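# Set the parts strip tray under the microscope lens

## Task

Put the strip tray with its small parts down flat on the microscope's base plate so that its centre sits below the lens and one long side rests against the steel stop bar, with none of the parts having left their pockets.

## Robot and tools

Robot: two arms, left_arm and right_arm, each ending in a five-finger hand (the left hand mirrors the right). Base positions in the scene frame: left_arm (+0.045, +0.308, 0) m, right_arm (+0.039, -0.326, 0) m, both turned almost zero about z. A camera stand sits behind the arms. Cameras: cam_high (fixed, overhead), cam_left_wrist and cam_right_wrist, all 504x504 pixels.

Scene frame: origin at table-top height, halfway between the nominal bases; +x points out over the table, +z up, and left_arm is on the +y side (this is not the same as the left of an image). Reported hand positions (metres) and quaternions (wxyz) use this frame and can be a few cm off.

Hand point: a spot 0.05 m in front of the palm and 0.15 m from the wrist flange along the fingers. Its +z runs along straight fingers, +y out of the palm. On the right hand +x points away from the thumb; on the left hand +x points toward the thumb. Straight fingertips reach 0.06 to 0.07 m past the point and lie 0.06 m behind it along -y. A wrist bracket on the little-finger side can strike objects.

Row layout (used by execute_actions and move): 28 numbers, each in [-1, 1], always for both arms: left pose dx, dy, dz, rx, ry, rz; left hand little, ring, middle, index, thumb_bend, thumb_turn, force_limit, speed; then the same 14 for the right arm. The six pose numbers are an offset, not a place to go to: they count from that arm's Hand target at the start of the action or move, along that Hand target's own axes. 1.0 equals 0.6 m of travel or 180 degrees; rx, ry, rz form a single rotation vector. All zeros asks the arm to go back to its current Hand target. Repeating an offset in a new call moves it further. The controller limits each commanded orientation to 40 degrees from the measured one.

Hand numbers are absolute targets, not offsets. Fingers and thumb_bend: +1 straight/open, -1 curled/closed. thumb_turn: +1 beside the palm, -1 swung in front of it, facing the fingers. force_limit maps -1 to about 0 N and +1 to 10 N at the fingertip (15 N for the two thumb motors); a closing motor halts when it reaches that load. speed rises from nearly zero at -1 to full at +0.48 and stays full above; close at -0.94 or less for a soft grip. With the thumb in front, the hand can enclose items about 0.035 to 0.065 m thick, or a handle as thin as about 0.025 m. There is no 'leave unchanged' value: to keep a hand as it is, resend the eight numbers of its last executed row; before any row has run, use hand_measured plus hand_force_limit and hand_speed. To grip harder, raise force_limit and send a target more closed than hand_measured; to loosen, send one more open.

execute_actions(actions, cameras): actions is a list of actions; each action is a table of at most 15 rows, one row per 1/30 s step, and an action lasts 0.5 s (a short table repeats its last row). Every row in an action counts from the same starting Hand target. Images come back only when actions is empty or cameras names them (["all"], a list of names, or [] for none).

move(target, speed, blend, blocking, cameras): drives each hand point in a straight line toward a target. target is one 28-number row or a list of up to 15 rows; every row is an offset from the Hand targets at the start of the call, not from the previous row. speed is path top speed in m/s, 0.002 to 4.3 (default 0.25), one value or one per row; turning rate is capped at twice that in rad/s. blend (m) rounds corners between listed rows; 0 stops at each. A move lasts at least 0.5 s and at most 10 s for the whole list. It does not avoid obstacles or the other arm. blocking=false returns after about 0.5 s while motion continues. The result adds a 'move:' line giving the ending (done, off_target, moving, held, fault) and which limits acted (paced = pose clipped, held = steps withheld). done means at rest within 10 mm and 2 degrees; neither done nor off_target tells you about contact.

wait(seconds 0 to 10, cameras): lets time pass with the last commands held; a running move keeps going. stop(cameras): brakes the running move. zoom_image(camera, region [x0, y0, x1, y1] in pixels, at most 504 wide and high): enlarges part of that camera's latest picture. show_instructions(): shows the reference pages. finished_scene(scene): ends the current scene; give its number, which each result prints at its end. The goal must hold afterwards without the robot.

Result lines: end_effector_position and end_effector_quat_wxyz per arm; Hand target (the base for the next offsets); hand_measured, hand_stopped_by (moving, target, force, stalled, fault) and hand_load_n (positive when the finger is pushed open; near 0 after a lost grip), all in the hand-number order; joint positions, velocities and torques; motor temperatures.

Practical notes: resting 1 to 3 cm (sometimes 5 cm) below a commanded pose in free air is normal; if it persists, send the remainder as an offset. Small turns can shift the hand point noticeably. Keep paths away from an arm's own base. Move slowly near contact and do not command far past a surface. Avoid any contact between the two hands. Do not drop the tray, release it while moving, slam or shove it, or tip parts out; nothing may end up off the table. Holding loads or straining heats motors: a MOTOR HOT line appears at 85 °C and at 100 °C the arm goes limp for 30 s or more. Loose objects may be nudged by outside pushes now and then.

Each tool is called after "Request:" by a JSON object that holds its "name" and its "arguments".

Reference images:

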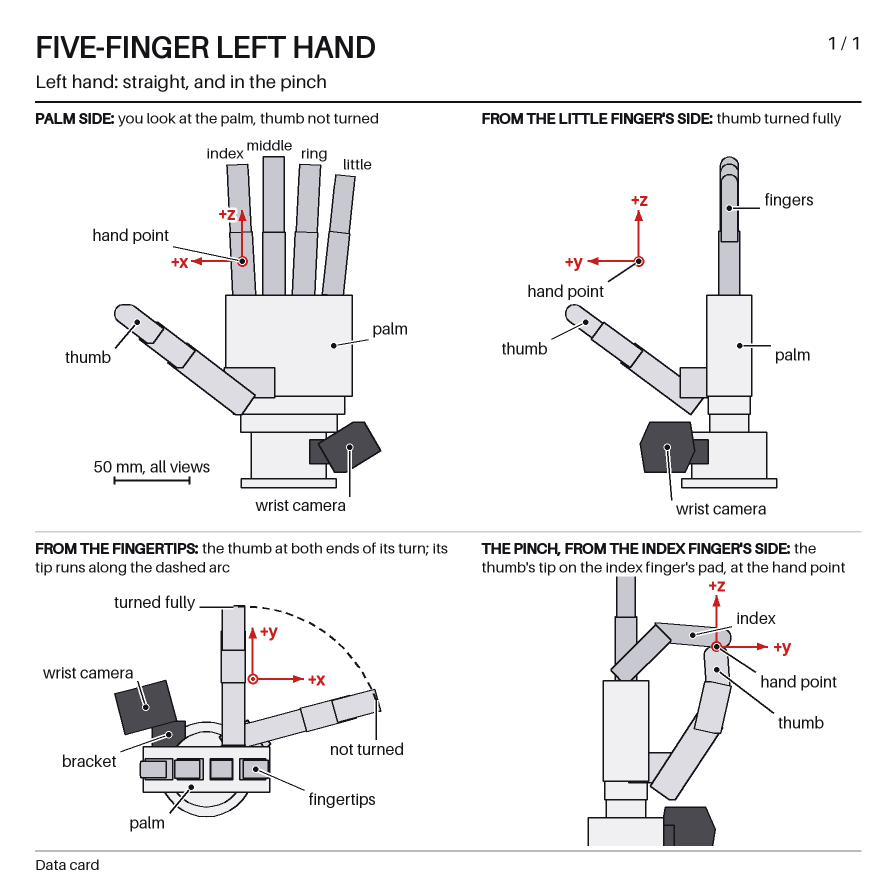

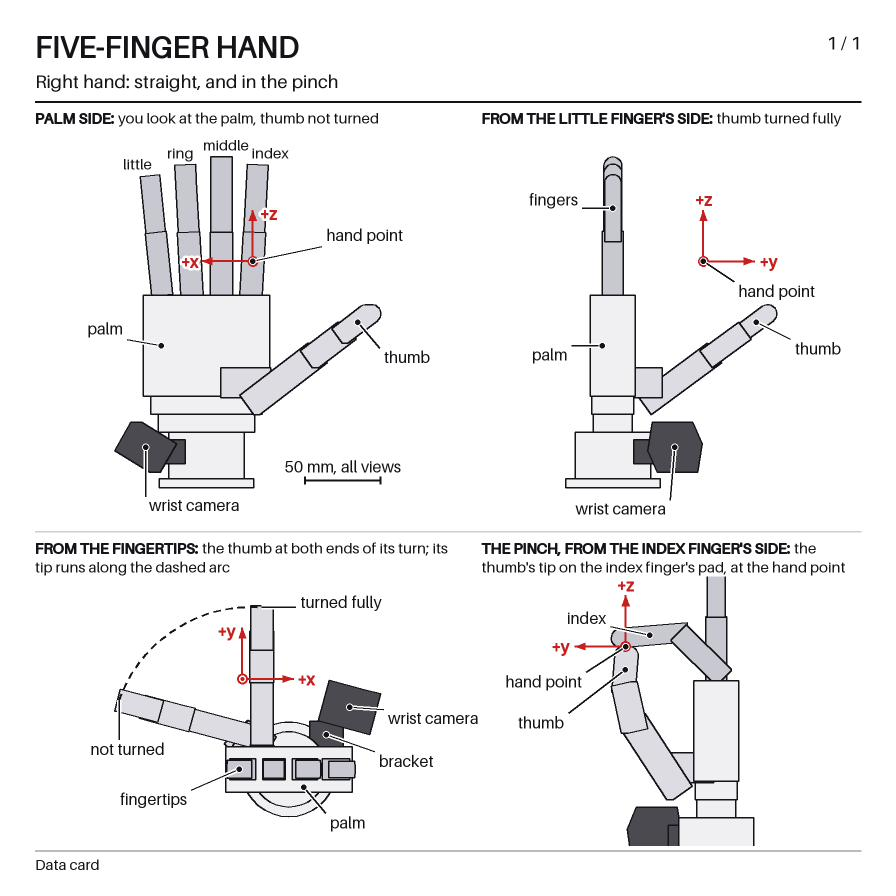

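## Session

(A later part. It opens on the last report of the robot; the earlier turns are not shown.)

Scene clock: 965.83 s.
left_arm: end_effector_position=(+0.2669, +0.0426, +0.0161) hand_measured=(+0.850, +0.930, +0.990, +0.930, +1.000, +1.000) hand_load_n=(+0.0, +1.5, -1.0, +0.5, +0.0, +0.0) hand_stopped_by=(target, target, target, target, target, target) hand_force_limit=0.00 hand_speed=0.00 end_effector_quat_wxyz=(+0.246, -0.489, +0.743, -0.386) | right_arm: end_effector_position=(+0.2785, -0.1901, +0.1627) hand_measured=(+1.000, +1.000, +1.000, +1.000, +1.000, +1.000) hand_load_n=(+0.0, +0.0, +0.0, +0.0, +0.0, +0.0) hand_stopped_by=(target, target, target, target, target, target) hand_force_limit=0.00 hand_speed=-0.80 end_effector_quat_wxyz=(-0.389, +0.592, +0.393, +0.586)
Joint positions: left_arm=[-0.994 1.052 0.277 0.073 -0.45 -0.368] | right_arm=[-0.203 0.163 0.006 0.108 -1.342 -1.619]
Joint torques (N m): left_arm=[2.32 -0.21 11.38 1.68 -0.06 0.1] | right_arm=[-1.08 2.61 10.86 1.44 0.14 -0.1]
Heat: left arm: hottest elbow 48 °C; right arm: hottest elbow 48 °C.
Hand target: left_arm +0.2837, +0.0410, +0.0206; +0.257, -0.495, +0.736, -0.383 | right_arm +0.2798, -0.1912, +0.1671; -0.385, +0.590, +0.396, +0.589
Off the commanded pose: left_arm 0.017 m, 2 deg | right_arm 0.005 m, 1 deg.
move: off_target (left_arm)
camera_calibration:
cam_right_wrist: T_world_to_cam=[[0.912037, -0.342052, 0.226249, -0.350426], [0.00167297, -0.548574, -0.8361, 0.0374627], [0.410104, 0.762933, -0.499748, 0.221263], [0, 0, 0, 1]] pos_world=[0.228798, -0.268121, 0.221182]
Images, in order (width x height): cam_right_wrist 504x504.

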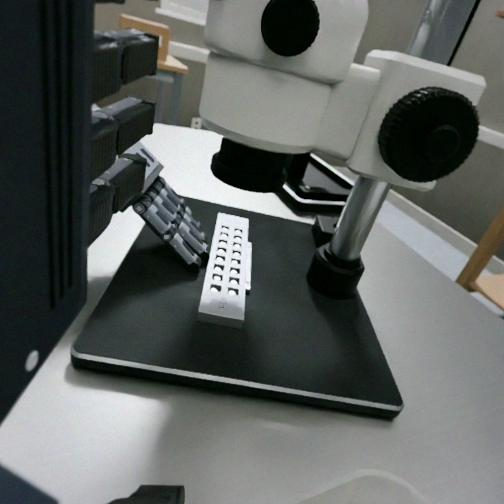

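Request:
{"name": "move", "arguments": {"target": [[0,0.0759,-0.1092,0,0,0,0.85,0.93,1,0.93,1,1,0,0,0,0,0,0,0,0,1,1,1,1,1,1,0,-0.8],[0,0.0045,-0.2403,0,0,0,0.85,0.93,1,0.93,1,1,0,0,0,0,0,0,0,0,1,1,1,1,1,1,0,-0.8]], "speed": [0.08,0.15], "blend": [0.01,0], "cameras": ["cam_right_wrist","cam_left_wrist","cam_high"]}}

Request:
{"name": "zoom_image", "arguments": {"camera": "cam_right_wrist", "region": [150, 190, 290, 330]}}

Request:
{"name": "zoom_image", "arguments": {"camera": "cam_left_wrist", "region": [240, 0, 440, 200]}}

Scene clock: 988.27 s.
left_arm: end_effector_position=(+0.1700, +0.1053, +0.0668) hand_measured=(+0.850, +0.930, +0.990, +0.930, +1.000, +1.000) hand_load_n=(+0.0, +0.0, +0.0, +0.0, +0.0, +0.0) hand_stopped_by=(target, target, target, target, target, target) hand_force_limit=0.00 hand_speed=0.00 end_effector_quat_wxyz=(+0.267, -0.483, +0.755, -0.355) | right_arm: end_effector_position=(+0.2785, -0.1901, +0.1627) hand_measured=(+1.000, +1.000, +1.000, +1.000, +1.000, +1.000) hand_load_n=(+0.0, +0.0, +0.0, +0.0, +0.0, +0.0) hand_stopped_by=(target, target, target, target, target, target) hand_force_limit=0.00 hand_speed=-0.80 end_effector_quat_wxyz=(-0.389, +0.592, +0.393, +0.586)
Joint positions: left_arm=[-1.399 0.509 0.301 -0.772 -0.754 -0.72] | right_arm=[-0.203 0.163 0.006 0.108 -1.342 -1.619]
Joint torques (N m): left_arm=[-0.21 1.32 16.94 0.8 -0.54 -0.18] | right_arm=[-1.38 2.61 10.97 1.5 0.11 -0.11]
Heat: left arm: hottest elbow 48 °C; right arm: hottest elbow 48 °C.
Hand target: left_arm +0.1731, +0.0863, +0.1011; +0.257, -0.495, +0.736, -0.383 | right_arm +0.2798, -0.1912, +0.1671; -0.385, +0.590, +0.396, +0.589
Off the commanded pose: left_arm 0.039 m, 4 deg | right_arm 0.005 m, 1 deg.
move: off_target (left_arm)
camera_calibration:
cam_left_wrist: T_world_to_cam=[[0.412916, -0.489764, 0.767875, -0.0714739], [-0.805635, -0.589651, 0.0571313, 0.200596], [0.424798, -0.642217, -0.638047, 0.154233], [0, 0, 0, 1]] pos_world=[0.125602, 0.182327, 0.141831]
cam_right_wrist: T_world_to_cam=[[0.912037, -0.342052, 0.226249, -0.350426], [0.00167297, -0.548574, -0.8361, 0.0374627], [0.410104, 0.762933, -0.499748, 0.221263], [0, 0, 0, 1]] pos_world=[0.228798, -0.268121, 0.221182]

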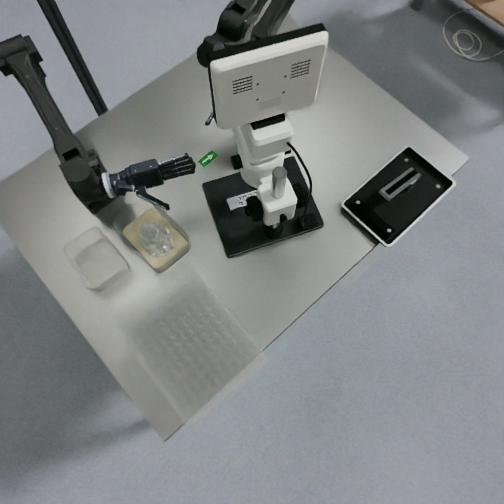

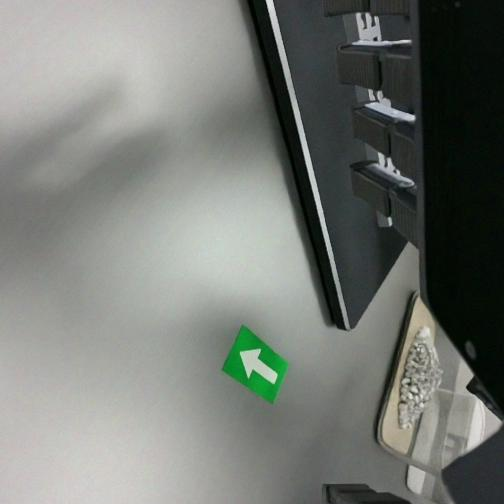

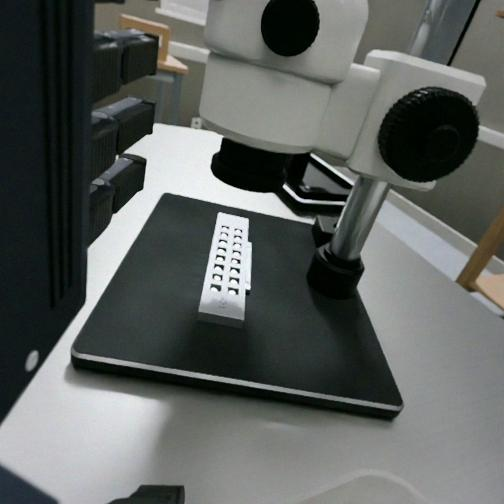

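Scaled by 3.600 from the camera's 504x504 image, which has a finer 720x720 frame.

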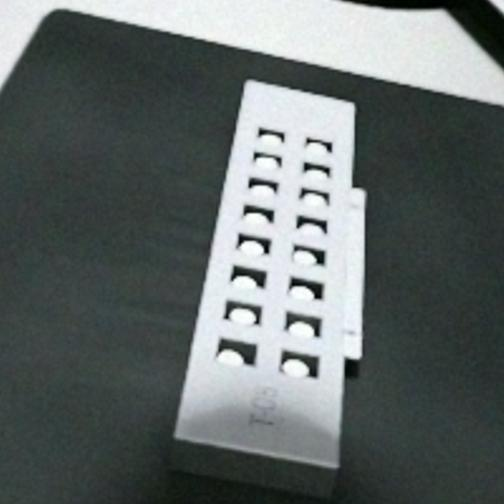

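Scaled by 2.520 from the camera's 504x504 image, which has a finer 720x720 frame.

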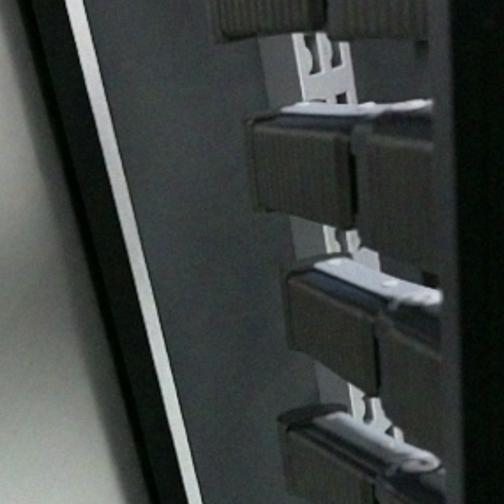

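Request:
{"name": "finished_scene", "arguments": {"scene": 2}}

The scene is finished: the task was done.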